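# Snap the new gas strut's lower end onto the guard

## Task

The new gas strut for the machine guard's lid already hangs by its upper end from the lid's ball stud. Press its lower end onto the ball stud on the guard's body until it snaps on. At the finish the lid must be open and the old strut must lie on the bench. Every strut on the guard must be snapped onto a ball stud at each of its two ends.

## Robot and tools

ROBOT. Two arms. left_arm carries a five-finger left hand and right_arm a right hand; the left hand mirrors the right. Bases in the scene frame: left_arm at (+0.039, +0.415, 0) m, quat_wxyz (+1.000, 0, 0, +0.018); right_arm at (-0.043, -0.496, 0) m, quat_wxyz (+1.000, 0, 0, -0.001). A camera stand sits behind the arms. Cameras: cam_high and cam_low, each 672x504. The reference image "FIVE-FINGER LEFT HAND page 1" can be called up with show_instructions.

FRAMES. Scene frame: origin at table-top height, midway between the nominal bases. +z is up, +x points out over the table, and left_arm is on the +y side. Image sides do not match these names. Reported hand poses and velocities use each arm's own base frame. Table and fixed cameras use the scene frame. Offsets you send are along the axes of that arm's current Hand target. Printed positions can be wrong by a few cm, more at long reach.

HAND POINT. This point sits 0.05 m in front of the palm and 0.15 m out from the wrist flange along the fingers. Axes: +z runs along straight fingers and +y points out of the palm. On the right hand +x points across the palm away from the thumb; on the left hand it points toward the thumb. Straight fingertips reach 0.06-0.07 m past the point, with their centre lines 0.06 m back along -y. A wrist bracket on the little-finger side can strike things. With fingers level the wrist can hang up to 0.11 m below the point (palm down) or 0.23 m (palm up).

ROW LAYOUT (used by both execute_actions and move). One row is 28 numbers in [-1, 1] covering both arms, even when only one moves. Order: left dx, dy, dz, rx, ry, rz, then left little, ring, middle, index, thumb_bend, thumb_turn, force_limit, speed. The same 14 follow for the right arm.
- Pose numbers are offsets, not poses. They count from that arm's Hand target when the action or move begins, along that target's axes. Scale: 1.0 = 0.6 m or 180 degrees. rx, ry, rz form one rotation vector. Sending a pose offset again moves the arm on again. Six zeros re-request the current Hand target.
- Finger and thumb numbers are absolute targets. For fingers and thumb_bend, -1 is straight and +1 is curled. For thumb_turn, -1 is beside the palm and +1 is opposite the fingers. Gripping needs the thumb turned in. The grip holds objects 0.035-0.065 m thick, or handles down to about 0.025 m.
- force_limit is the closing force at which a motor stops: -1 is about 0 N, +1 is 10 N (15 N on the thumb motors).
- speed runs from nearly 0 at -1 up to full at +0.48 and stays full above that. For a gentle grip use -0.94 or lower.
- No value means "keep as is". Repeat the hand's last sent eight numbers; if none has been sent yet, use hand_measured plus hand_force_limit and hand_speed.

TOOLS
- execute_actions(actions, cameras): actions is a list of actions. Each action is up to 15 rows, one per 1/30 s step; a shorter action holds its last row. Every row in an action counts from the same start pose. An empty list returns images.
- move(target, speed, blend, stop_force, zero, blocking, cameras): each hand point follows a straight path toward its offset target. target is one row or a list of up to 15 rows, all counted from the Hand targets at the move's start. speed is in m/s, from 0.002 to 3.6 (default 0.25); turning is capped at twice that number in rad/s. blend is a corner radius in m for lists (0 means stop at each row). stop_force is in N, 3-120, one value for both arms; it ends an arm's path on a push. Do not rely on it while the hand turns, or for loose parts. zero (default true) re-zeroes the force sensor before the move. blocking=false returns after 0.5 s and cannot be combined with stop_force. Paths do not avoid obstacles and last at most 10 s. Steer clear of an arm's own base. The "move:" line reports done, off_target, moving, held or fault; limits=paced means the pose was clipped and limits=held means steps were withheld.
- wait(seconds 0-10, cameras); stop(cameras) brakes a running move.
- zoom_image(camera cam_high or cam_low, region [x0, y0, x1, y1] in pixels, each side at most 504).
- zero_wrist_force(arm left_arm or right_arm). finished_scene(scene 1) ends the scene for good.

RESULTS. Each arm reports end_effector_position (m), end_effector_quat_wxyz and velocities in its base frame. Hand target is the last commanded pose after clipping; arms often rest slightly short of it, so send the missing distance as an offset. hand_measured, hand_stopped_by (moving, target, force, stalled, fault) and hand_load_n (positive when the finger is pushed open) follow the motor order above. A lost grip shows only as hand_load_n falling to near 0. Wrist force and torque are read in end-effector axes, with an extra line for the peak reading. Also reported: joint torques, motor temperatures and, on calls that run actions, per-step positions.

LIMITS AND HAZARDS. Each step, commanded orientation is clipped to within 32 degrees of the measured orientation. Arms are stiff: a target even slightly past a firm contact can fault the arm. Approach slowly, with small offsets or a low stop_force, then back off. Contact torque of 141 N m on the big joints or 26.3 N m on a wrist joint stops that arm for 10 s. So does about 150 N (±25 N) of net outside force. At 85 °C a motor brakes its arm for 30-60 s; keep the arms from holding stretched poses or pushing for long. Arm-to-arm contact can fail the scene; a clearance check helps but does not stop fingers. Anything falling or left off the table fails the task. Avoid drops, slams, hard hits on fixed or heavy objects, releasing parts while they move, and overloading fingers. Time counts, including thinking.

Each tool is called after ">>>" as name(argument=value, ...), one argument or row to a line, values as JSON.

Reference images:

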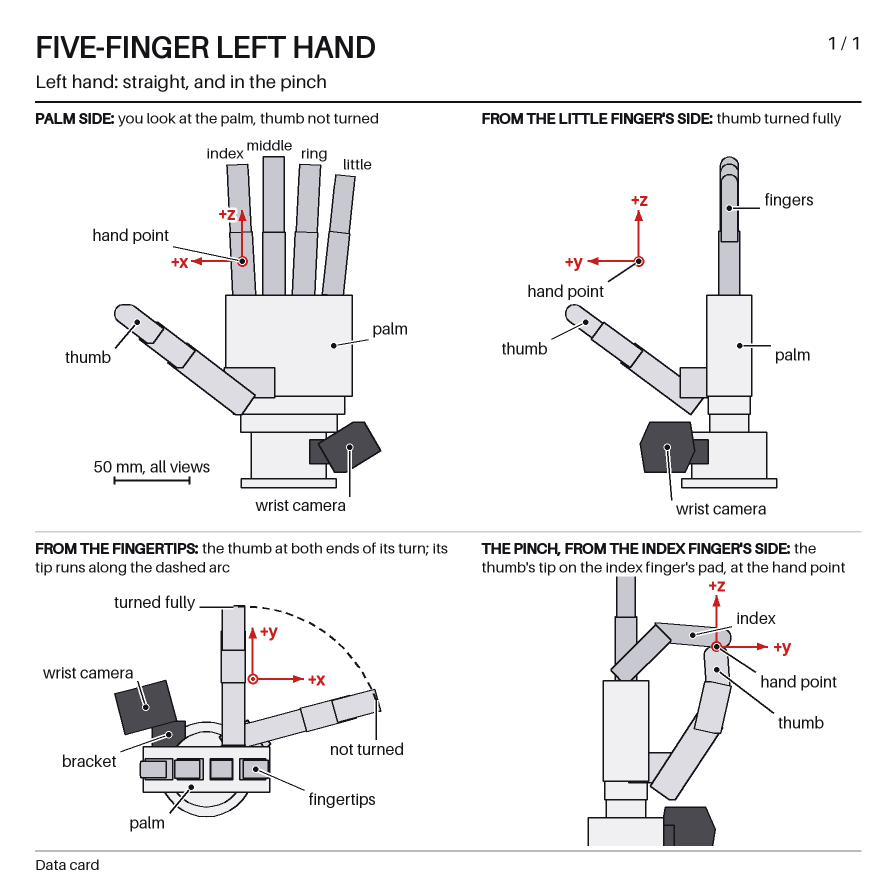

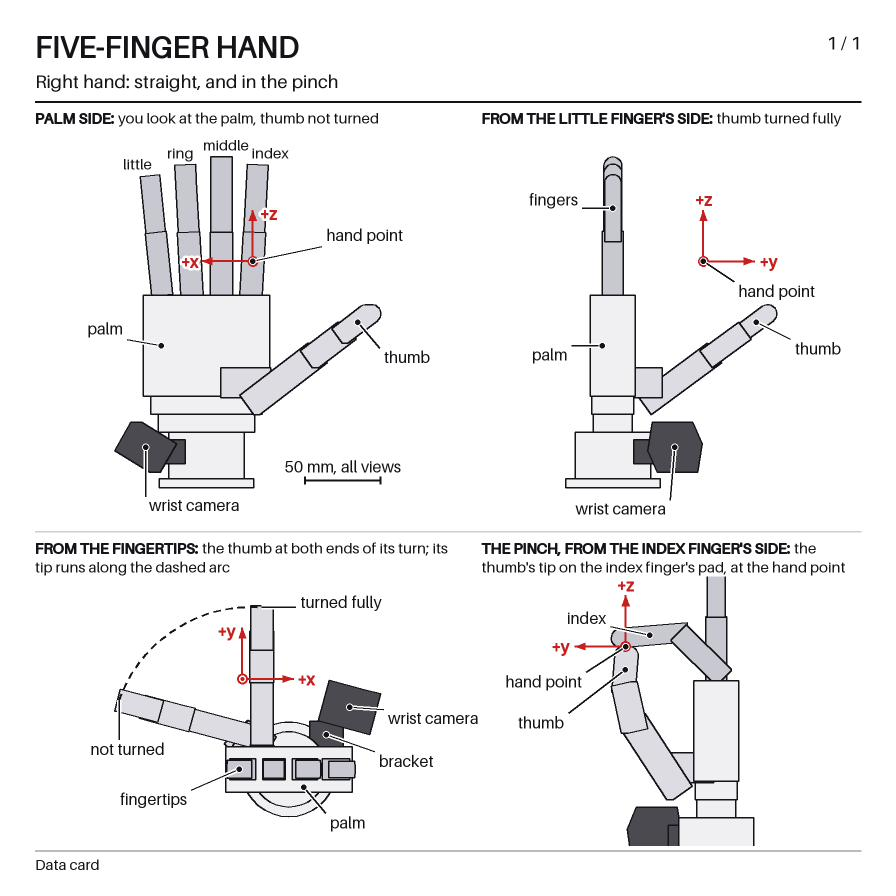

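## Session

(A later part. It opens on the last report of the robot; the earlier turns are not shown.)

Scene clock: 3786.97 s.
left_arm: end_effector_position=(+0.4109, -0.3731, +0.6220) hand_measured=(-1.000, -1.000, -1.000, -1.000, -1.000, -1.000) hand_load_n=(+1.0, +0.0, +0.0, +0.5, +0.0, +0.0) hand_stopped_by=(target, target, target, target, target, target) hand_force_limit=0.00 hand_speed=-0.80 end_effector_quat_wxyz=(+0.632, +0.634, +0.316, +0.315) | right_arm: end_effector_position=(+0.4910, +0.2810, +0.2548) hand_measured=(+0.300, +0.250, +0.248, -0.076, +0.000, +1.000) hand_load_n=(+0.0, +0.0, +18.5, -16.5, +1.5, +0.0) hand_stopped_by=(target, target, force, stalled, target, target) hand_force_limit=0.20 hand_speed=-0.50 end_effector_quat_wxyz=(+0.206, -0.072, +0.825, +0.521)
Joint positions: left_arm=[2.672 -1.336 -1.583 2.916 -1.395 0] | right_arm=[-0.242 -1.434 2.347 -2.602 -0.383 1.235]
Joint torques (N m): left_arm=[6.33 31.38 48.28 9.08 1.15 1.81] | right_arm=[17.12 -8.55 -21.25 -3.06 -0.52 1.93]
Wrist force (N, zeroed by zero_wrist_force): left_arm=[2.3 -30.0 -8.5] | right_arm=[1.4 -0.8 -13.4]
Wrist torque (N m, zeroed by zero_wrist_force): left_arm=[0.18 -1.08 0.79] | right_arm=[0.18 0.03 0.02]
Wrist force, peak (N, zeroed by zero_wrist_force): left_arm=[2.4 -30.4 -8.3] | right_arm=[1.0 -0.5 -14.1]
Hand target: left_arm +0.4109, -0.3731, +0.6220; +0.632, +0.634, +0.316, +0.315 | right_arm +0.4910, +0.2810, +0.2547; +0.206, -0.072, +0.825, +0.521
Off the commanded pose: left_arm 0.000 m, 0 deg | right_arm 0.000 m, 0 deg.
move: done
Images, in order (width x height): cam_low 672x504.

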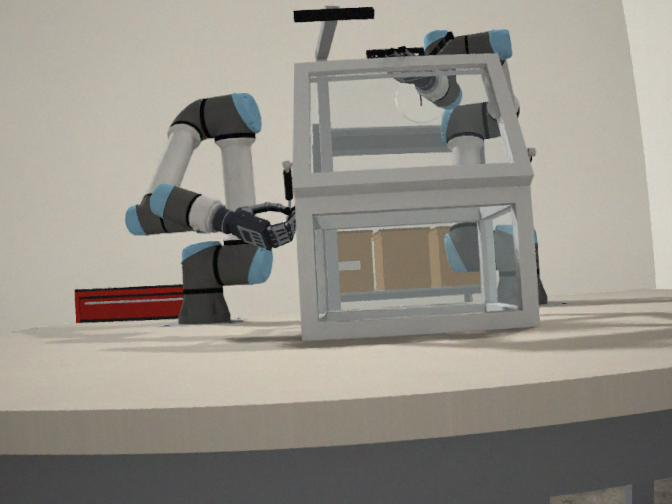

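>>> execute_actions(
  actions=[
    [[0,0,0,0,0,0,-1,-1,-1,-1,-1,-1,0,-0.8, 0,0,0,0,0,0,0.3,0.25,0.5,0.6,0,1,0.2,-0.8]],
    [[0,0,0,0,0,0,-1,-1,-1,-1,-1,-1,0,-0.8, 0,0,0,0,0,0,0.3,0.25,0.5,0.6,0,1,0.2,-0.8]],
    [[0,0,0,0,0,0,-1,-1,-1,-1,-1,-1,0,-0.8, 0,0,0,0,0,0,0.3,0.25,0.5,0.6,0,1,0.2,-0.8]],
  ],
  cameras=["cam_low"],
)

>>> zoom_image(
  camera="cam_low",
  region=[272, 190, 304, 230],
)

Scene clock: 3844.83 s.
left_arm: end_effector_position=(+0.4109, -0.3731, +0.6220) hand_measured=(-1.000, -1.000, -1.000, -1.000, -1.000, -1.000) hand_load_n=(+1.0, +0.0, +0.0, +1.0, +0.0, +0.0) hand_stopped_by=(target, target, target, target, target, target) hand_force_limit=0.00 hand_speed=-0.80 end_effector_quat_wxyz=(+0.632, +0.634, +0.316, +0.315) | right_arm: end_effector_position=(+0.4910, +0.2810, +0.2547) hand_measured=(+0.300, +0.250, +0.248, +0.252, +0.000, +1.000) hand_load_n=(+0.0, +0.0, +17.0, +10.5, +2.5, -1.0) hand_stopped_by=(target, target, force, force, target, target) hand_force_limit=0.20 hand_speed=-0.80 end_effector_quat_wxyz=(+0.206, -0.072, +0.825, +0.521)
Joint positions: left_arm=[2.672 -1.336 -1.583 2.916 -1.395 0] | right_arm=[-0.242 -1.434 2.347 -2.602 -0.383 1.235]
Joint torques (N m): left_arm=[5.75 31.96 48.95 9.02 1.13 1.87] | right_arm=[-10.9 -24.45 -18.59 -0.8 3.35 0.95]
Wrist force (N, zeroed by zero_wrist_force): left_arm=[2.5 -30.2 -8.3] | right_arm=[0.5 1.1 0.2]
Wrist torque (N m, zeroed by zero_wrist_force): left_arm=[0.13 -1.10 0.81] | right_arm=[0.15 -0.02 0.03]
Wrist force, peak (N, zeroed by zero_wrist_force): left_arm=[2.5 -30.3 -8.5] | right_arm=[1.0 -1.0 -14.0]
Hand target: left_arm +0.4109, -0.3731, +0.6220; +0.632, +0.634, +0.316, +0.315 | right_arm +0.4910, +0.2810, +0.2547; +0.206, -0.072, +0.825, +0.521
Off the commanded pose: left_arm 0.000 m, 0 deg | right_arm 0.000 m, 0 deg.
Step readings (end_effector_position of left_arm | right_arm):
0: (+0.4109, -0.3731, +0.6220) | (+0.4910, +0.2810, +0.2547)
1: (+0.4109, -0.3731, +0.6220) | (+0.4910, +0.2810, +0.2547)
2: (+0.4109, -0.3731, +0.6220) | (+0.4910, +0.2810, +0.2547)
4: (+0.4109, -0.3731, +0.6220) | (+0.4910, +0.2811, +0.2547)
8: (+0.4109, -0.3731, +0.6220) | (+0.4910, +0.2811, +0.2547)
15: (+0.4109, -0.3731, +0.6220) | (+0.4910, +0.2811, +0.2547)
16: (+0.4109, -0.3731, +0.6220) | (+0.4910, +0.2811, +0.2547)
17: (+0.4109, -0.3731, +0.6220) | (+0.4910, +0.2811, +0.2547)
19: (+0.4109, -0.3731, +0.6220) | (+0.4910, +0.2811, +0.2547)
23: (+0.4109, -0.3731, +0.6220) | (+0.4910, +0.2811, +0.2547)
30: (+0.4109, -0.3731, +0.6220) | (+0.4910, +0.2811, +0.2547)
31: (+0.4109, -0.3731, +0.6220) | (+0.4910, +0.2811, +0.2547)
32: (+0.4109, -0.3731, +0.6220) | (+0.4910, +0.2811, +0.2547)
34: (+0.4109, -0.3731, +0.6220) | (+0.4910, +0.2811, +0.2547)
38: (+0.4109, -0.3731, +0.6220) | (+0.4910, +0.2811, +0.2547)
45: (+0.4109, -0.3731, +0.6220) | (+0.4910, +0.2810, +0.2547)
Images, in order (width x height): cam_low 672x504.

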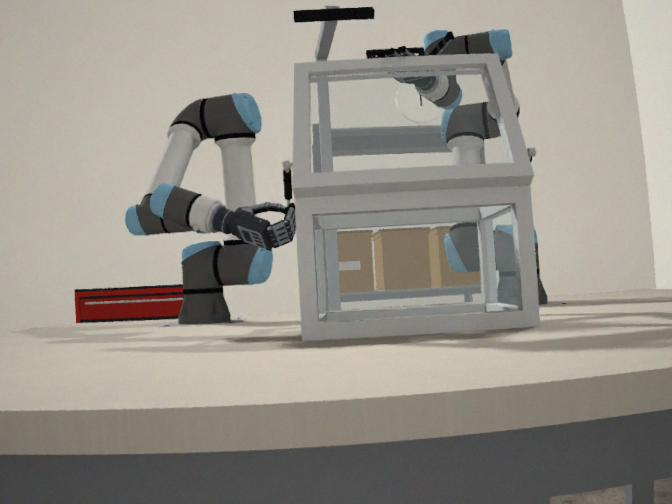

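Scaled by 12.600.

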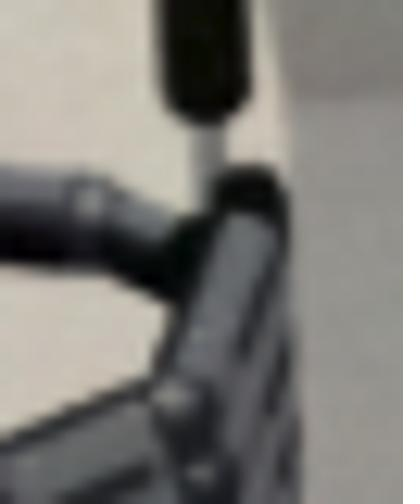

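>>> move(
  target=[
    [0,0,0,0,0,0,-1,-1,-1,-1,-1,-1,0,-0.8, -0.0094,-0.0646,0.0122,-0.0031,-0.0353,-0.0753,0.3,0.25,0.5,0.6,0,1,0.2,-0.8],
    [0,0,0,0,0,0,-1,-1,-1,-1,-1,-1,0,-0.8, -0.0343,-0.1176,0.0381,-0.0061,-0.0707,-0.1508,0.3,0.25,0.5,0.6,0,1,0.2,-0.8],
  ],
  speed=0.08,
  blend=0.01,
  cameras=["cam_low","cam_high"],
)

>>> zoom_image(
  camera="cam_low",
  region=[262, 190, 312, 260],
)

Scene clock: 3869.87 s.
left_arm: end_effector_position=(+0.4109, -0.3731, +0.6220) hand_measured=(-1.000, -1.000, -1.000, -1.000, -1.000, -1.000) hand_load_n=(+1.0, +0.0, +0.0, +0.5, +0.0, +0.0) hand_stopped_by=(target, target, target, target, target, target) hand_force_limit=0.00 hand_speed=-0.80 end_effector_quat_wxyz=(+0.632, +0.634, +0.316, +0.315) | right_arm: end_effector_position=(+0.5392, +0.2680, +0.1961) hand_measured=(+0.300, +0.250, +0.248, +0.252, +0.000, +1.000) hand_load_n=(+0.0, +0.0, +17.0, +10.5, +2.5, -1.0) hand_stopped_by=(target, target, force, force, target, target) hand_force_limit=0.20 hand_speed=-0.80 end_effector_quat_wxyz=(+0.411, -0.207, +0.752, +0.471)
Joint positions: left_arm=[2.672 -1.336 -1.583 2.916 -1.395 0] | right_arm=[-0.247 -0.93 2.217 -3.586 -0.297 1.336]
Joint torques (N m): left_arm=[5.85 31.37 49.15 8.96 1.03 1.92] | right_arm=[11.88 -42.33 1.08 -0.21 -0.32 -0.86]
Wrist force (N, zeroed by zero_wrist_force): left_arm=[2.4 -30.1 -8.6] | right_arm=[0.1 0.8 0.5]
Wrist torque (N m, zeroed by zero_wrist_force): left_arm=[0.17 -1.10 0.80] | right_arm=[0.07 0.07 -0.05]
Wrist force, peak (N, zeroed by zero_wrist_force): left_arm=[2.5 -30.4 -8.4] | right_arm=[0.9 1.7 0.2]
Hand target: left_arm +0.4109, -0.3731, +0.6220; +0.632, +0.634, +0.316, +0.315 | right_arm +0.5392, +0.2679, +0.1961; +0.411, -0.207, +0.753, +0.471
Off the commanded pose: left_arm 0.000 m, 0 deg | right_arm 0.000 m, 0 deg.
move: done

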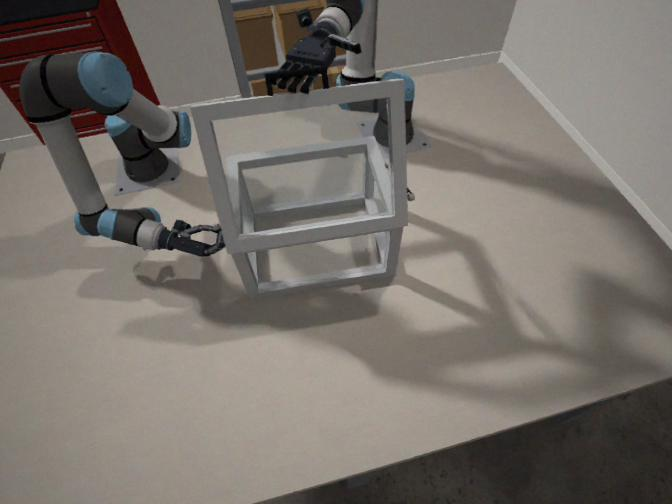

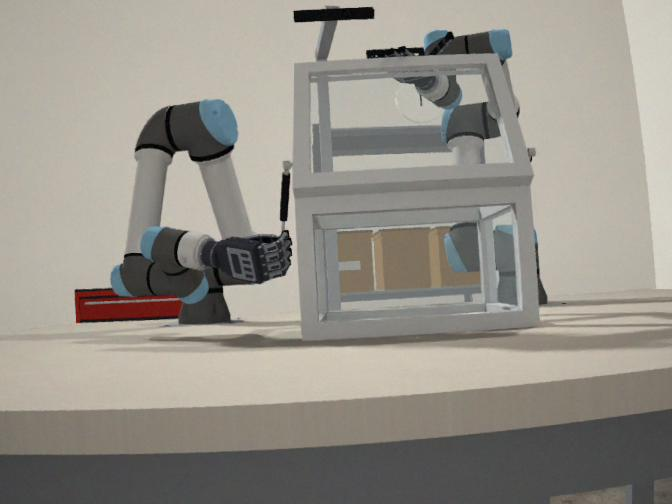

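Scaled by 7.200.

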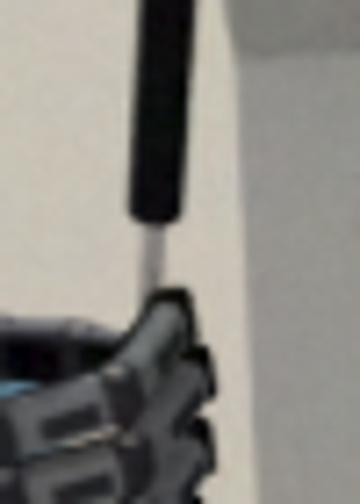

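>>> move(
  target=[
    [0,0,0,0,0,0,-1,-1,-1,-1,-1,-1,0,-0.8, -0.009,-0.0575,0.0273,-0.0031,-0.0353,-0.0753,0.3,0.25,0.5,0.6,0,1,0.2,-0.8],
    [0,0,0,0,0,0,-1,-1,-1,-1,-1,-1,0,-0.8, -0.0467,-0.1282,0.0622,-0.0073,-0.0834,-0.1779,0.3,0.25,0.5,0.6,0,1,0.2,-0.8],
  ],
  speed=0.08,
  blend=0.01,
  cameras=["cam_low","cam_high"],
)

>>> zoom_image(
  camera="cam_low",
  region=[252, 220, 312, 300],
)

>>> zoom_image(
  camera="cam_high",
  region=[195, 225, 255, 295],
)

Scene clock: 3889.33 s.
left_arm: end_effector_position=(+0.4109, -0.3731, +0.6220) hand_measured=(-1.000, -1.000, -1.000, -1.000, -1.000, -1.000) hand_load_n=(+0.5, +0.0, +0.0, +1.0, +0.0, +0.0) hand_stopped_by=(target, target, target, target, target, target) hand_force_limit=0.00 hand_speed=-0.80 end_effector_quat_wxyz=(+0.632, +0.634, +0.316, +0.315) | right_arm: end_effector_position=(+0.5791, +0.2654, +0.1772) hand_measured=(+0.300, +0.250, +0.248, +0.252, +0.000, +1.000) hand_load_n=(+0.0, +0.0, +17.0, +11.0, +2.0, -1.0) hand_stopped_by=(target, target, force, force, target, target) hand_force_limit=0.20 hand_speed=-0.80 end_effector_quat_wxyz=(+0.516, -0.279, +0.688, +0.428)
Joint positions: left_arm=[2.672 -1.336 -1.583 2.916 -1.395 0] | right_arm=[-0.231 -0.698 1.953 -4.022 -0.281 1.515]
Joint torques (N m): left_arm=[6.33 32.49 49.62 8.91 0.89 1.88] | right_arm=[0.7 -39.73 -8.98 -1.69 0.52 0.49]
Wrist force (N, zeroed by zero_wrist_force): left_arm=[2.4 -29.9 -8.5] | right_arm=[-0.2 0.4 0.7]
Wrist torque (N m, zeroed by zero_wrist_force): left_arm=[0.16 -1.10 0.81] | right_arm=[-0.01 0.05 0.06]
Wrist force, peak (N, zeroed by zero_wrist_force): left_arm=[2.5 -30.3 -8.5] | right_arm=[1.5 -0.2 0.9]
Hand target: left_arm +0.4109, -0.3731, +0.6220; +0.632, +0.634, +0.316, +0.315 | right_arm +0.5791, +0.2654, +0.1772; +0.516, -0.279, +0.688, +0.428 (not the last commanded pose)
Off the commanded pose: left_arm 0.000 m, 0 deg | right_arm 0.047 m, 18 deg.
FORCE FAULT: contact force on the right arm reached its limit, and that arm stopped. The contact can be on any part of that arm, not only on its tool. That arm's remaining commands of this call were not run. That arm is still stopped at the end of this call. That arm stays stopped for about 10 more seconds. Until then a move that you send moves the other arm only, and its call returns only when the move has ended. Once the stop has ended, the next robot result says so. If the stop ends while you think or write, that arm runs what you send next, counted from a new Hand target: where the arm stands when the stop ends. While its stop runs, that arm, its gripper or tool too, takes no new command. Until it ends, the stop uses up actions while you think or wait. An arm that is not stopped still takes commands.
move: fault (right_arm); path passed 1 of 2 targets

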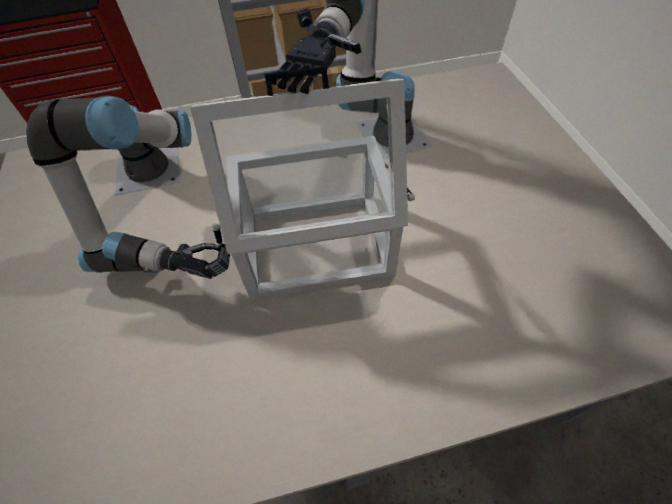

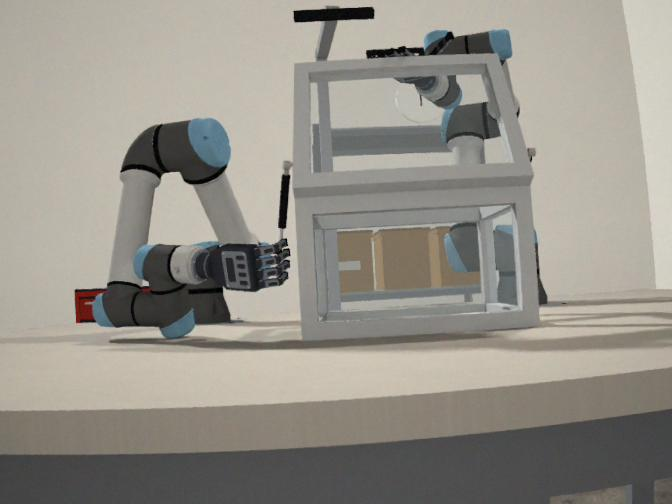

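Scaled by 6.300.

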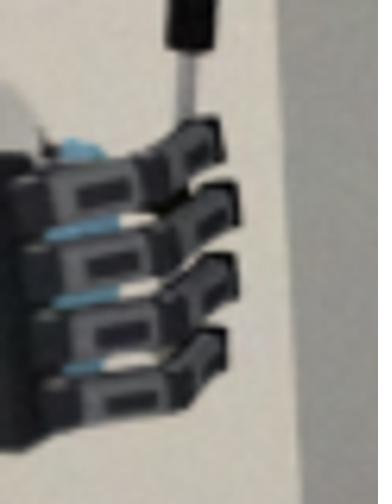

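Scaled by 7.200.

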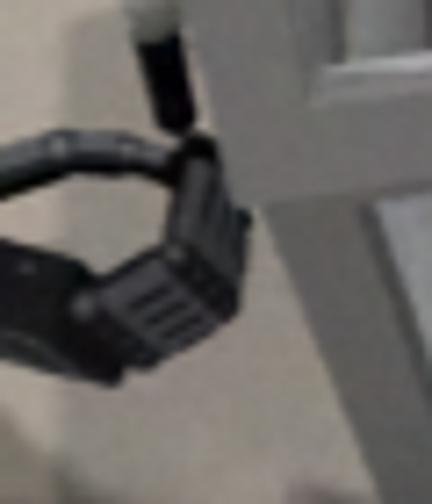

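>>> wait(
  seconds=10,
  cameras=["cam_low","cam_high"],
)

Scene clock: 3926.23 s.
left_arm: end_effector_position=(+0.4109, -0.3731, +0.6220) hand_measured=(-1.000, -1.000, -1.000, -1.000, -1.000, -1.000) hand_load_n=(+0.5, +0.0, +0.0, +1.0, +0.0, +0.0) hand_stopped_by=(target, target, target, target, target, target) hand_force_limit=0.00 hand_speed=-0.80 end_effector_quat_wxyz=(+0.632, +0.634, +0.316, +0.315) | right_arm: end_effector_position=(+0.5791, +0.2654, +0.1772) hand_measured=(+0.300, +0.250, +0.248, +0.252, +0.000, +1.000) hand_load_n=(+0.0, +0.0, +17.0, +11.0, +2.5, -1.0) hand_stopped_by=(target, target, force, force, target, target) hand_force_limit=0.20 hand_speed=-0.80 end_effector_quat_wxyz=(+0.516, -0.279, +0.688, +0.428)
Joint positions: left_arm=[2.672 -1.336 -1.583 2.916 -1.395 0] | right_arm=[-0.231 -0.698 1.953 -4.022 -0.281 1.515]
Joint torques (N m): left_arm=[5.64 32.78 50.48 8.99 0.61 1.78] | right_arm=[0.51 -40.1 -6.07 -0.97 0.52 0.43]
Wrist force (N, zeroed by zero_wrist_force): left_arm=[2.3 -29.7 -8.5] | right_arm=[-0.4 0.6 0.7]
Wrist torque (N m, zeroed by zero_wrist_force): left_arm=[0.17 -1.09 0.80] | right_arm=[0.02 0.07 0.05]
Wrist force, peak (N, zeroed by zero_wrist_force): left_arm=[2.3 -30.4 -8.3] | right_arm=[-0.2 0.8 0.7]
Hand target: left_arm +0.4109, -0.3731, +0.6220; +0.632, +0.634, +0.316, +0.315 | right_arm +0.5791, +0.2654, +0.1772; +0.516, -0.279, +0.688, +0.428 (not the last commanded pose)
Off the commanded pose: left_arm 0.000 m, 0 deg | right_arm 0.047 m, 18 deg.
FORCE FAULT, CONTINUED: the right arm's stop, for the force fault that an earlier result reported, is over. The rest of the stop counts as 20 of the actions that you can send in this scene. That arm's target is now where it stood when the stop ended, not its last command. That arm accepts commands again.
wait: 10.00 s; at rest from the start

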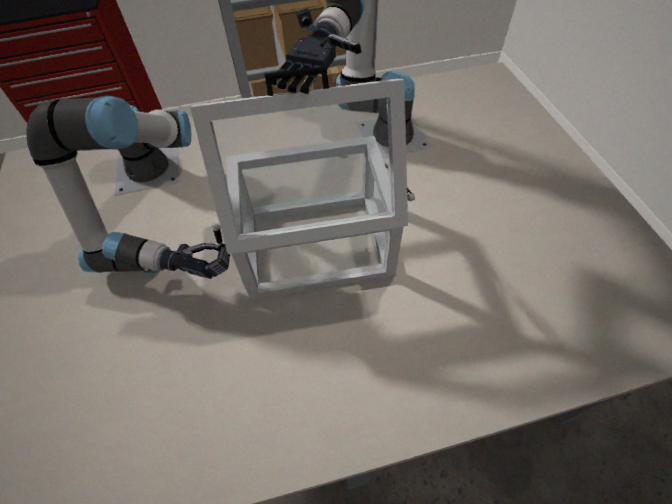

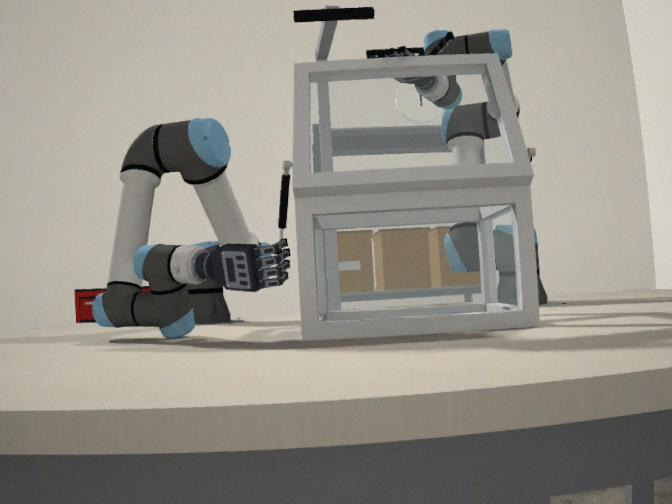

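>>> move(
  target=[
    [0,0,0,0,0,0,-1,-1,-1,-1,-1,-1,0,-0.8, -0.0395,0.0125,-0.0043,0,0,0,0.3,0.25,0.5,0.6,0,1,0.2,-0.8],
    [0,0,0,0,0,0,-1,-1,-1,-1,-1,-1,0,-0.8, -0.0712,-0.073,0.037,0,0,0,0.3,0.25,0.5,0.6,0,1,0.2,-0.8],
  ],
  speed=0.04,
  cameras=["cam_low","cam_high"],
)

>>> zoom_image(
  camera="cam_low",
  region=[252, 220, 312, 300],
)

Scene clock: 4000.57 s.
left_arm: end_effector_position=(+0.4109, -0.3731, +0.6220) hand_measured=(-1.000, -1.000, -1.000, -1.000, -1.000, -1.000) hand_load_n=(+0.5, +0.0, +0.0, +1.0, +0.0, +0.0) hand_stopped_by=(target, target, target, target, target, target) hand_force_limit=0.00 hand_speed=-0.80 end_effector_quat_wxyz=(+0.632, +0.634, +0.316, +0.315) | right_arm: end_effector_position=(+0.6391, +0.2616, +0.2022) hand_measured=(+0.300, +0.250, +0.248, +0.252, +0.000, +1.000) hand_load_n=(+0.0, +0.0, +16.5, +10.5, +2.5, -1.0) hand_stopped_by=(target, target, force, force, target, target) hand_force_limit=0.20 hand_speed=-0.80 end_effector_quat_wxyz=(+0.516, -0.279, +0.688, +0.428) end_effector_velocity=(-0.001, +0.000, +0.000) end_effector_angular_velocity=(+0.000, -0.001, +0.000)
Joint positions: left_arm=[2.672 -1.336 -1.583 2.916 -1.395 0] | right_arm=[-0.213 -0.691 1.775 -3.871 -0.298 1.537]
Joint velocities: left_arm=[within noise] | right_arm=[0 -0.002 0.005 -0.003 0 0]
Joint torques (N m): left_arm=[0.57 27.18 51.03 8.88 0.62 1.69] | right_arm=[4.7 -53.69 -3 -3.02 0.67 -0.12]
Wrist force (N, zeroed by zero_wrist_force): left_arm=[2.6 -30.1 -7.5] | right_arm=[1.0 2.4 -1.0]
Wrist torque (N m, zeroed by zero_wrist_force): left_arm=[0.09 -1.07 0.81] | right_arm=[0.35 -0.09 0.10]
Wrist force, peak (N, zeroed by zero_wrist_force): left_arm=[9.0 -28.4 -11.8] | right_arm=[112.4 -7.3 -21.3]
Hand target: left_arm +0.4109, -0.3731, +0.6220; +0.632, +0.634, +0.316, +0.315 | right_arm +0.6390, +0.2615, +0.2023; +0.516, -0.279, +0.688, +0.428
Off the commanded pose: left_arm 0.000 m, 0 deg | right_arm 0.000 m, 0 deg.
move: done

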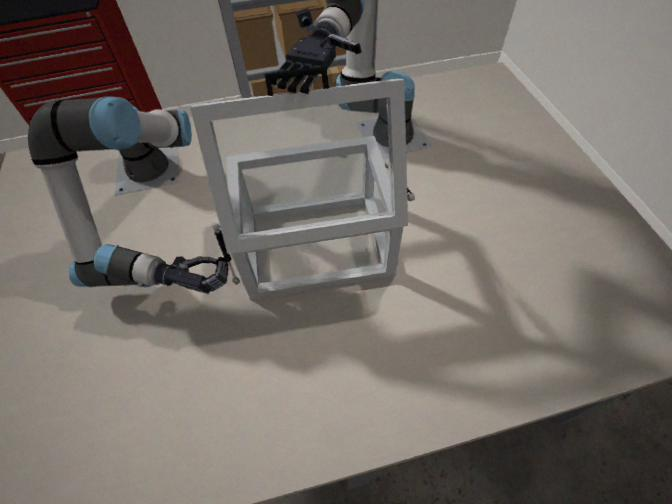

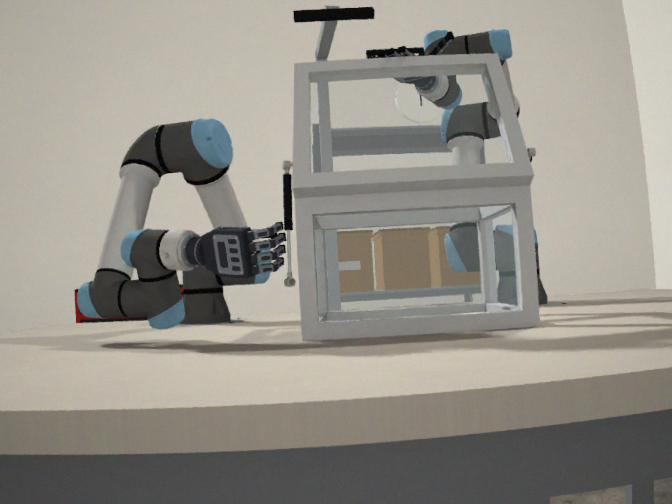

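Scaled by 6.300.

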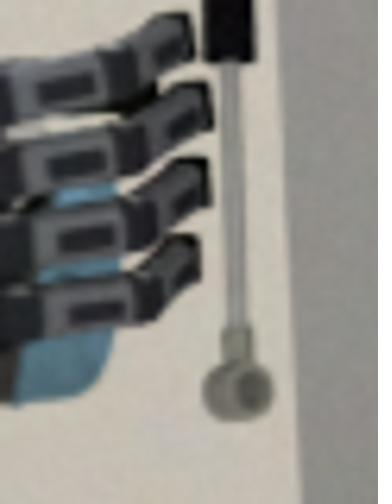

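>>> move(
  target=[
    [0,0,0,0,0,0,-1,-1,-1,-1,-1,-1,0,-0.8, -0.0037,-0.0423,-0.0908,0,0,0,0.3,0.25,0.5,0.6,0,1,0.2,-0.8],
    [0,0,0,0,0,0,-1,-1,-1,-1,-1,-1,0,-0.8, -0.0608,0.0788,-0.1468,0.0049,0.0565,0.1206,0.3,0.25,0.5,0.6,0,1,0.2,-0.8],
    [0,0,0,0,0,0,-1,-1,-1,-1,-1,-1,0,-0.8, -0.0813,0.217,-0.202,0.0097,0.1117,0.2382,0.3,0.25,0.5,0.6,0,1,0.2,-0.8],
  ],
  speed=[0.1,0.12,0.12],
  blend=[0.01,0.02,0],
  cameras=["cam_low","cam_high"],
)

Scene clock: 4082.67 s.
left_arm: end_effector_position=(+0.4109, -0.3731, +0.6220) hand_measured=(-1.000, -1.000, -1.000, -1.000, -1.000, -1.000) hand_load_n=(+1.0, +0.0, +0.0, +1.0, +0.0, +0.0) hand_stopped_by=(target, target, target, target, target, target) hand_force_limit=0.00 hand_speed=-0.80 end_effector_quat_wxyz=(+0.632, +0.634, +0.316, +0.315) | right_arm: end_effector_position=(+0.4897, +0.2147, +0.3000) hand_measured=(+0.300, +0.250, +0.248, +0.252, +0.000, +1.000) hand_load_n=(+0.0, +0.0, +17.0, +10.5, +2.5, -0.5) hand_stopped_by=(target, target, force, force, target, target) hand_force_limit=0.20 hand_speed=-0.80 end_effector_quat_wxyz=(+0.204, -0.071, +0.826, +0.521)
Joint positions: left_arm=[2.672 -1.336 -1.583 2.916 -1.395 0] | right_arm=[-0.402 -1.615 2.24 -1.918 -0.398 0.812]
Joint torques (N m): left_arm=[-5.78 8.71 52.17 8.78 0.48 1.51] | right_arm=[6 -12 -17.51 -1.8 3.48 1.12]
Wrist force (N, zeroed by zero_wrist_force): left_arm=[2.6 -30.4 -7.4] | right_arm=[1.6 3.4 -1.2]
Wrist torque (N m, zeroed by zero_wrist_force): left_arm=[0.10 -1.07 0.81] | right_arm=[0.46 -0.15 0.15]
Wrist force, peak (N, zeroed by zero_wrist_force): left_arm=[2.8 -30.6 -7.4] | right_arm=[1.9 4.1 -1.2]
Hand target: left_arm +0.4109, -0.3731, +0.6220; +0.632, +0.634, +0.316, +0.315 | right_arm +0.4896, +0.2148, +0.2999; +0.204, -0.071, +0.826, +0.521
Off the commanded pose: left_arm 0.000 m, 0 deg | right_arm 0.000 m, 0 deg.
move: done

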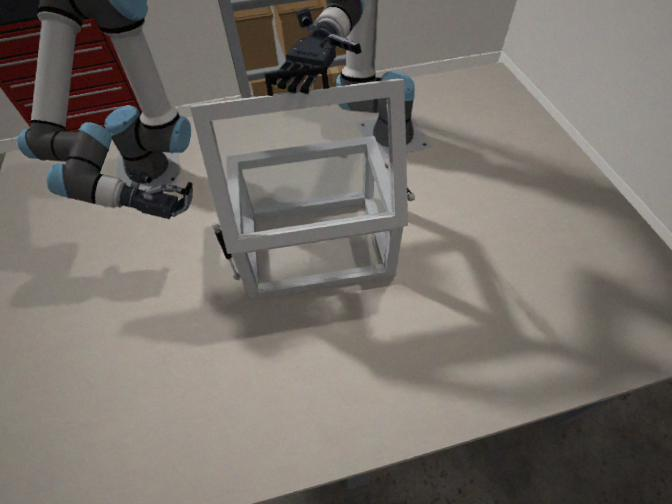

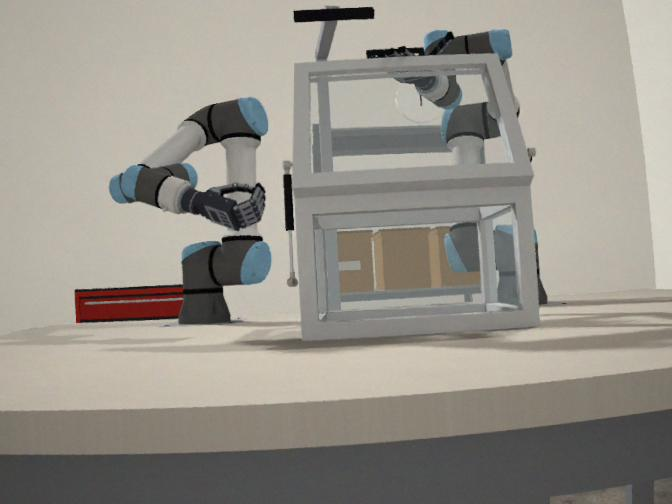

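>>> move(
  target=[0,0,0,0,0,0,-1,-1,-1,-1,-1,-1,0,-0.8, 0,0,0,-0.155,0,0,1,1,0,0,0,1,0.2,-0.3],
  speed=0.2,
)

Scene clock: 4087.80 s.
left_arm: end_effector_position=(+0.4109, -0.3731, +0.6220) hand_measured=(-1.000, -1.000, -1.000, -1.000, -1.000, -1.000) hand_load_n=(+1.0, +0.0, +0.0, +1.0, +0.0, +0.0) hand_stopped_by=(target, target, target, target, target, target) hand_force_limit=0.00 hand_speed=-0.80 end_effector_quat_wxyz=(+0.632, +0.634, +0.316, +0.315) | right_arm: end_effector_position=(+0.4896, +0.2148, +0.2999) hand_measured=(+1.000, +1.000, +0.000, +0.000, +0.000, +1.000) hand_load_n=(+0.0, +0.0, +0.0, +0.0, -0.5, +0.0) hand_stopped_by=(target, target, target, target, target, target) hand_force_limit=0.20 hand_speed=-0.30 end_effector_quat_wxyz=(+0.181, -0.118, +0.675, +0.705)
Joint positions: left_arm=[2.672 -1.336 -1.583 2.916 -1.395 0] | right_arm=[-0.353 -1.183 1.844 -0.446 -0.281 -0.632]
Joint torques (N m): left_arm=[-5.45 8.32 52.84 8.83 0.49 1.37] | right_arm=[-9.62 -39.74 -6.06 1.81 1.67 -0.75]
Wrist force (N, zeroed by zero_wrist_force): left_arm=[2.6 -30.6 -7.6] | right_arm=[2.1 3.4 -0.4]
Wrist torque (N m, zeroed by zero_wrist_force): left_arm=[0.09 -1.08 0.82] | right_arm=[0.43 -0.22 0.09]
Wrist force, peak (N, zeroed by zero_wrist_force): left_arm=[2.6 -30.6 -7.6] | right_arm=[1.4 4.0 -1.1]
Hand target: left_arm +0.4109, -0.3731, +0.6220; +0.632, +0.634, +0.316, +0.315 | right_arm +0.4896, +0.2148, +0.2999; +0.181, -0.118, +0.675, +0.705
Off the commanded pose: left_arm 0.000 m, 0 deg | right_arm 0.000 m, 0 deg.
move: done

>>> move(
  target=[
    [0,0,0,0,0,0,-1,-1,-1,-1,-1,-1,0,-0.8, -0.051,-0.0948,-0.022,-0.0045,0.006,-0.1219,1,1,0,0,0,1,0.2,-0.3],
    [0,0,0,0,0,0,-1,-1,-1,-1,-1,-1,0,-0.8, -0.0788,-0.1978,-0.0385,-0.009,0.0119,-0.2438,1,1,0,0,0,1,0.2,-0.3],
    [0,0,0,0,0,0,-1,-1,-1,-1,-1,-1,0,-0.8, -0.0918,-0.2495,-0.0385,-0.0134,0.0178,-0.3641,1,1,0,0,0,1,0.2,-0.3],
  ],
  speed=0.15,
  blend=0.02,
  cameras=["cam_low","cam_high"],
)

Scene clock: 4105.20 s.
left_arm: end_effector_position=(+0.4109, -0.3731, +0.6220) hand_measured=(-1.000, -1.000, -1.000, -1.000, -1.000, -1.000) hand_load_n=(+0.5, +0.0, +0.0, +1.0, +0.0, +0.0) hand_stopped_by=(target, target, target, target, target, target) hand_force_limit=0.00 hand_speed=-0.80 end_effector_quat_wxyz=(+0.632, +0.634, +0.316, +0.315) | right_arm: end_effector_position=(+0.5999, +0.1899, +0.1850) hand_measured=(+1.000, +1.000, +0.000, +0.000, +0.000, +1.000) hand_load_n=(+0.0, +0.0, +0.0, +0.0, +0.0, -0.5) hand_stopped_by=(target, target, target, target, target, target) hand_force_limit=0.20 hand_speed=-0.30 end_effector_quat_wxyz=(+0.513, -0.487, +0.494, +0.505)
Joint positions: left_arm=[2.672 -1.336 -1.583 2.916 -1.395 0] | right_arm=[-0.295 -0.718 1.248 -0.397 -0.282 -1.699]
Joint torques (N m): left_arm=[-6.06 8.25 53.23 8.81 0.42 1.37] | right_arm=[5.79 -54.01 -6.24 -0.04 0.29 1.65]
Wrist force (N, zeroed by zero_wrist_force): left_arm=[2.6 -30.1 -7.6] | right_arm=[1.3 1.5 -0.9]
Wrist torque (N m, zeroed by zero_wrist_force): left_arm=[0.11 -1.06 0.81] | right_arm=[0.27 -0.17 0.19]
Wrist force, peak (N, zeroed by zero_wrist_force): left_arm=[2.7 -30.5 -7.7] | right_arm=[2.5 4.1 -0.5]
Hand target: left_arm +0.4109, -0.3731, +0.6220; +0.632, +0.634, +0.316, +0.315 | right_arm +0.5999, +0.1898, +0.1850; +0.513, -0.487, +0.494, +0.505
Off the commanded pose: left_arm 0.000 m, 0 deg | right_arm 0.000 m, 0 deg.
move: done

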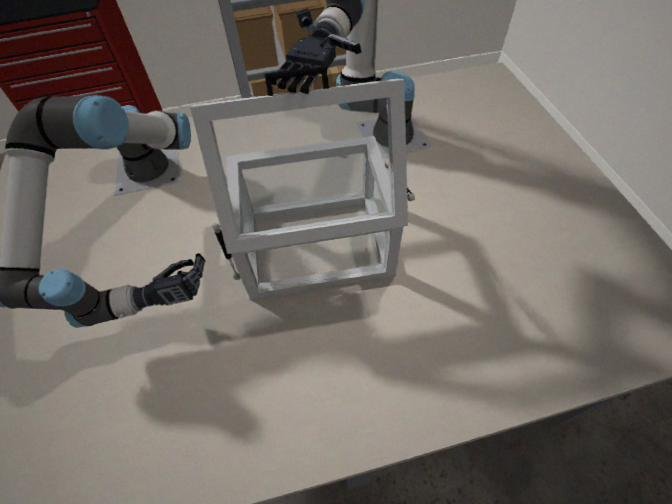

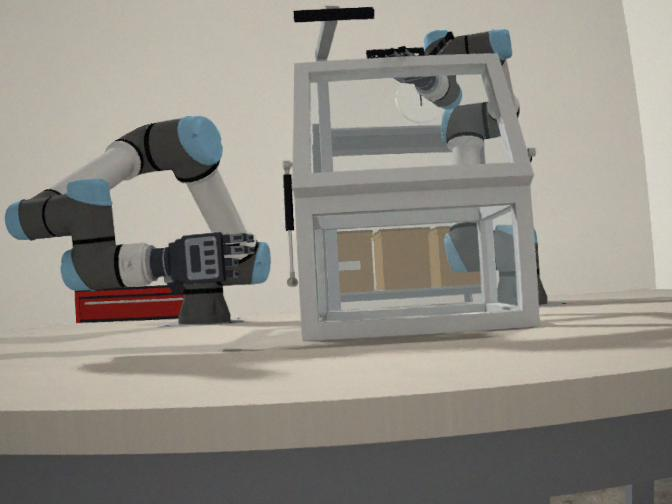

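>>> move(
  target=[0,0,0,0,0,0,-1,-1,-1,-1,-1,-1,0,-0.8, 0,0,0,0,0.0118,0,1,1,-0.1,-0.1,0,1,0.2,-0.3],
  speed=0.1,
)

>>> move(
  target=[
    [0,0,0,0,0,0,-1,-1,-1,-1,-1,-1,0,-0.8, 0.02,0,0,0.16,0,0,1,1,-0.1,-0.1,0,1,0.2,-0.3],
    [0,0,0,0,0,0,-1,-1,-1,-1,-1,-1,0,-0.8, 0.04,0,0.02,0.325,0,0,1,1,-0.1,-0.1,0,1,0.2,-0.3],
    [0,0,0,0,0,0,-1,-1,-1,-1,-1,-1,0,-0.8, 0.058,-0.035,0.045,0.4878,0,0,1,1,-0.1,-0.1,0,1,0.2,-0.3],
  ],
  speed=0.25,
  blend=0.02,
  cameras=["cam_low","cam_high"],
)

>>> zoom_image(
  camera="cam_low",
  region=[240, 220, 310, 300],
)

>>> zoom_image(
  camera="cam_high",
  region=[195, 235, 245, 295],
)

Scene clock: 4123.97 s.
left_arm: end_effector_position=(+0.4109, -0.3731, +0.6220) hand_measured=(-1.000, -1.000, -1.000, -1.000, -1.000, -1.000) hand_load_n=(+0.5, +0.0, +0.0, +1.0, +0.0, +0.0) hand_stopped_by=(target, target, target, target, target, target) hand_force_limit=0.00 hand_speed=-0.80 end_effector_quat_wxyz=(+0.632, +0.634, +0.316, +0.315) | right_arm: end_effector_position=(+0.5998, +0.1898, +0.1851) hand_measured=(+1.000, +1.000, -0.100, -0.100, +0.000, +1.000) hand_load_n=(+0.0, +0.0, +0.0, +0.0, +0.5, +0.0) hand_stopped_by=(target, target, target, target, target, target) hand_force_limit=0.20 hand_speed=-0.30 end_effector_quat_wxyz=(+0.504, -0.496, +0.504, +0.496)
Joint positions: left_arm=[2.672 -1.336 -1.583 2.916 -1.395 0] | right_arm=[-0.297 -0.759 1.297 -0.539 -0.281 -1.57]
Joint torques (N m): left_arm=[-5.42 8.43 53.32 8.82 0.36 1.25] | right_arm=[-11.31 -39.33 -24.7 2.33 -1.6 -1.4]
Wrist force (N, zeroed by zero_wrist_force): left_arm=[2.6 -30.1 -7.5] | right_arm=[1.3 1.4 -1.1]
Wrist torque (N m, zeroed by zero_wrist_force): left_arm=[0.13 -1.08 0.81] | right_arm=[0.27 -0.15 0.17]
Wrist force, peak (N, zeroed by zero_wrist_force): left_arm=[2.8 -30.5 -7.6] | right_arm=[1.4 1.7 -1.0]
Hand target: left_arm +0.4109, -0.3731, +0.6220; +0.632, +0.634, +0.316, +0.315 | right_arm +0.5999, +0.1898, +0.1850; +0.504, -0.496, +0.504, +0.496
Off the commanded pose: left_arm 0.000 m, 0 deg | right_arm 0.000 m, 0 deg.
move: done

Scene clock: 4127.53 s.
left_arm: end_effector_position=(+0.4109, -0.3731, +0.6220) hand_measured=(-1.000, -1.000, -1.000, -1.000, -1.000, -1.000) hand_load_n=(+0.5, +0.0, +0.0, +1.0, +0.0, +0.0) hand_stopped_by=(target, target, target, target, target, target) hand_force_limit=0.00 hand_speed=-0.80 end_effector_quat_wxyz=(+0.632, +0.634, +0.316, +0.315) | right_arm: end_effector_position=(+0.6213, +0.2165, +0.1502) hand_measured=(+1.000, +1.000, -0.100, -0.100, +0.000, +1.000) hand_load_n=(+0.0, +0.0, +0.0, +0.0, +0.0, +0.0) hand_stopped_by=(target, target, target, target, target, target) hand_force_limit=0.20 hand_speed=-0.30 end_effector_quat_wxyz=(+0.707, -0.008, +0.707, +0.008) end_effector_velocity=(+0.001, -0.001, +0.000) end_effector_angular_velocity=(+0.000, +0.000, -0.005)
Joint positions: left_arm=[2.672 -1.336 -1.583 2.916 -1.395 0] | right_arm=[0.046 -1.156 2.168 -1.013 1.594 -1.571]
Joint velocities: left_arm=[within noise] | right_arm=[0 0.001 -0.001 0 0.005 0]
Joint torques (N m): left_arm=[-6.06 8.14 54.04 8.82 0.28 1.14] | right_arm=[-1.98 -39.55 -4.38 -1.92 2.23 1.37]
Wrist force (N, zeroed by zero_wrist_force): left_arm=[2.8 -30.0 -7.7] | right_arm=[1.0 1.6 -1.3]
Wrist torque (N m, zeroed by zero_wrist_force): left_arm=[0.11 -1.09 0.83] | right_arm=[0.31 -0.11 0.09]
Wrist force, peak (N, zeroed by zero_wrist_force): left_arm=[2.6 -30.6 -7.5] | right_arm=[1.3 2.5 -1.5]
Hand target: left_arm +0.4109, -0.3731, +0.6220; +0.632, +0.634, +0.316, +0.315 | right_arm +0.6213, +0.2165, +0.1502; +0.707, -0.008, +0.707, +0.008
Off the commanded pose: left_arm 0.000 m, 0 deg | right_arm 0.000 m, 0 deg.
move: done

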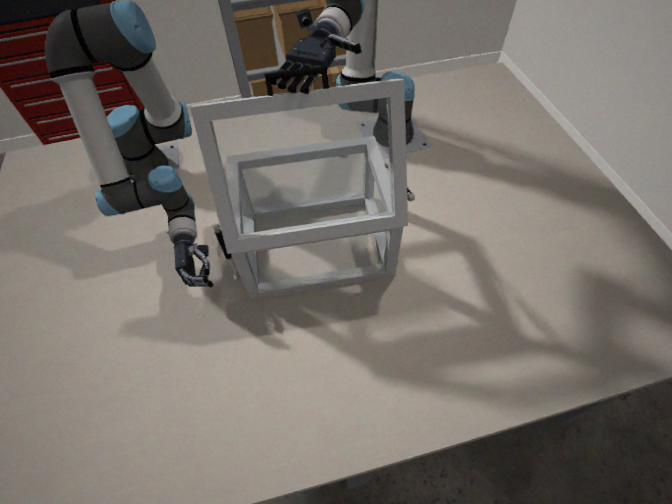

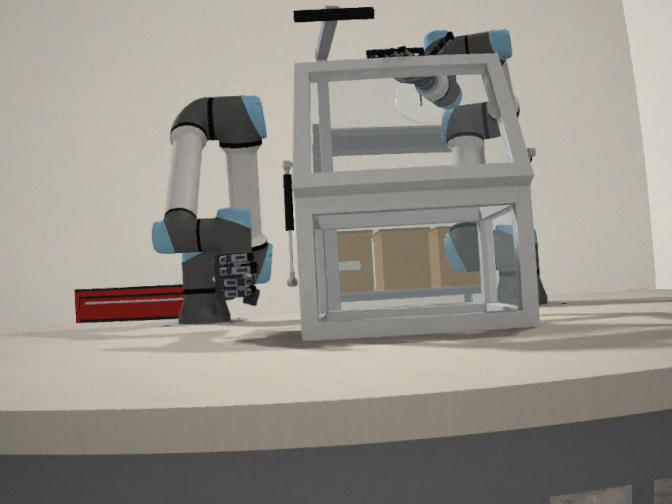

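Scaled by 6.300.

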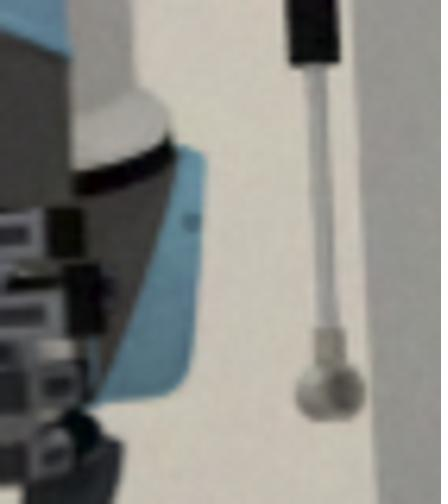

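Scaled by 8.400.

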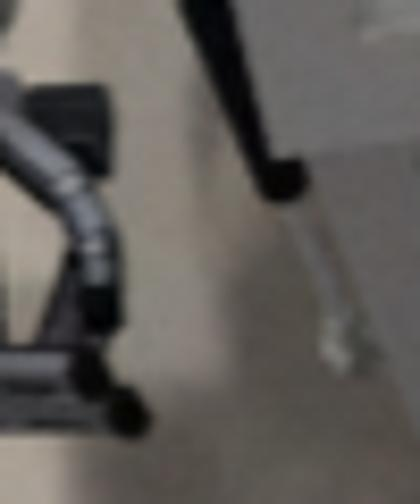

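>>> move(
  target=[0,0,0,0,0,0,-1,-1,-1,-1,-1,-1,0,-0.8, 0,0.075,-0.0183,0,0,0,1,1,-0.3,-0.1,0,1,0.2,-0.3],
  speed=0.06,
  stop_force=5,
  cameras=["cam_low","cam_high"],
)

>>> zoom_image(
  camera="cam_low",
  region=[250, 230, 310, 300],
)

>>> zoom_image(
  camera="cam_high",
  region=[205, 245, 245, 285],
)

Scene clock: 4143.87 s.
left_arm: end_effector_position=(+0.4109, -0.3731, +0.6220) hand_measured=(-1.000, -1.000, -1.000, -1.000, -1.000, -1.000) hand_load_n=(+0.5, +0.0, +0.0, +0.5, +0.0, +0.0) hand_stopped_by=(target, target, target, target, target, target) hand_force_limit=0.00 hand_speed=-0.80 end_effector_quat_wxyz=(+0.632, +0.634, +0.316, +0.315) | right_arm: end_effector_position=(+0.6093, +0.2612, +0.1502) hand_measured=(+1.000, +1.000, -0.300, -0.100, +0.000, +1.000) hand_load_n=(-0.5, +0.0, +0.0, +0.0, +0.0, +0.0) hand_stopped_by=(target, target, target, target, target, target) hand_force_limit=0.20 hand_speed=-0.30 end_effector_quat_wxyz=(+0.707, -0.008, +0.707, +0.008)
Joint positions: left_arm=[2.672 -1.336 -1.583 2.916 -1.395 0] | right_arm=[0.165 -1.143 2.144 -1.002 1.714 -1.571]
Joint torques (N m): left_arm=[-6.18 8.15 53.23 8.75 0.25 1.02] | right_arm=[-12.75 -39.38 -2.17 -3.35 0.89 -0.37]
Wrist force (N, zeroed by zero_wrist_force): left_arm=[2.6 -30.5 -7.5] | right_arm=[1.2 1.7 -1.6]
Wrist torque (N m, zeroed by zero_wrist_force): left_arm=[0.10 -1.07 0.82] | right_arm=[0.36 -0.12 0.12]
Wrist force, peak (N, zeroed by zero_wrist_force): left_arm=[2.7 -30.5 -7.5] | right_arm=[1.3 2.4 -1.7]
Hand target: left_arm +0.4109, -0.3731, +0.6220; +0.632, +0.634, +0.316, +0.315 | right_arm +0.6093, +0.2612, +0.1502; +0.707, -0.008, +0.707, +0.008
Off the commanded pose: left_arm 0.000 m, 0 deg | right_arm 0.000 m, 0 deg.
move: done

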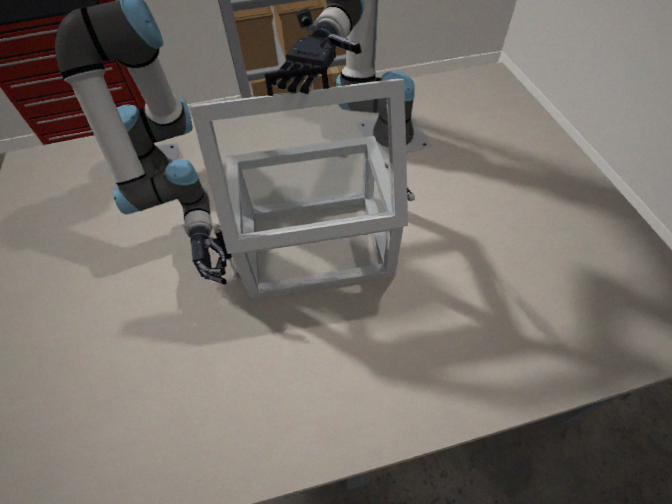

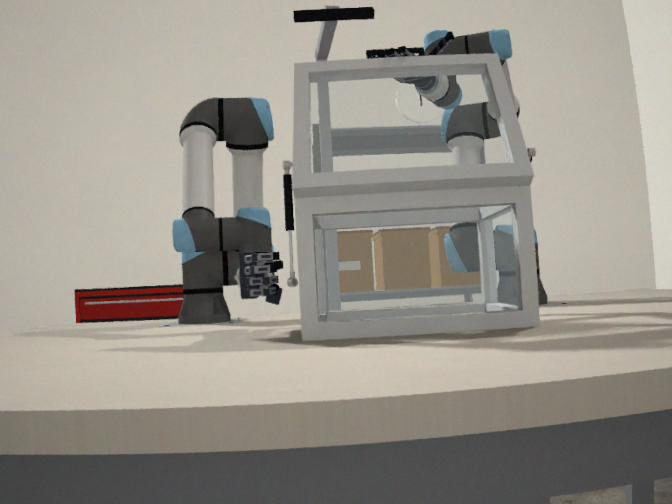

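Scaled by 7.200.

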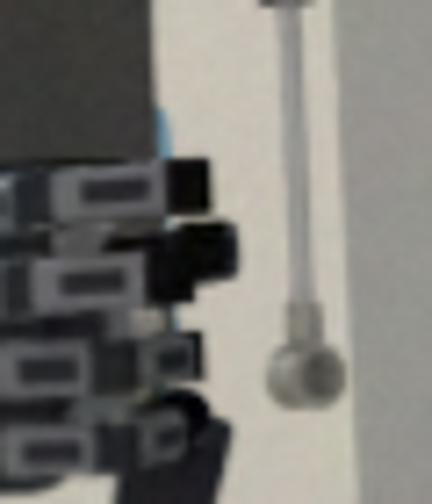

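Scaled by 12.600.

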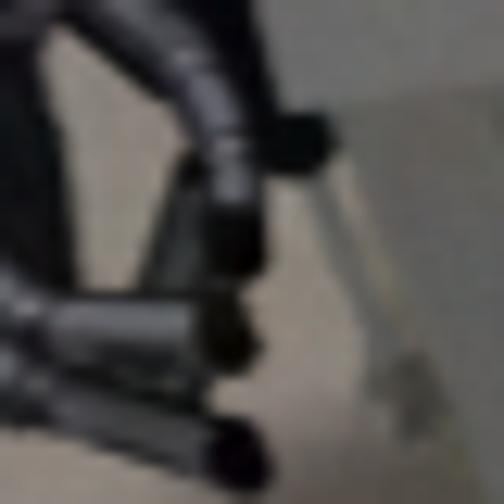

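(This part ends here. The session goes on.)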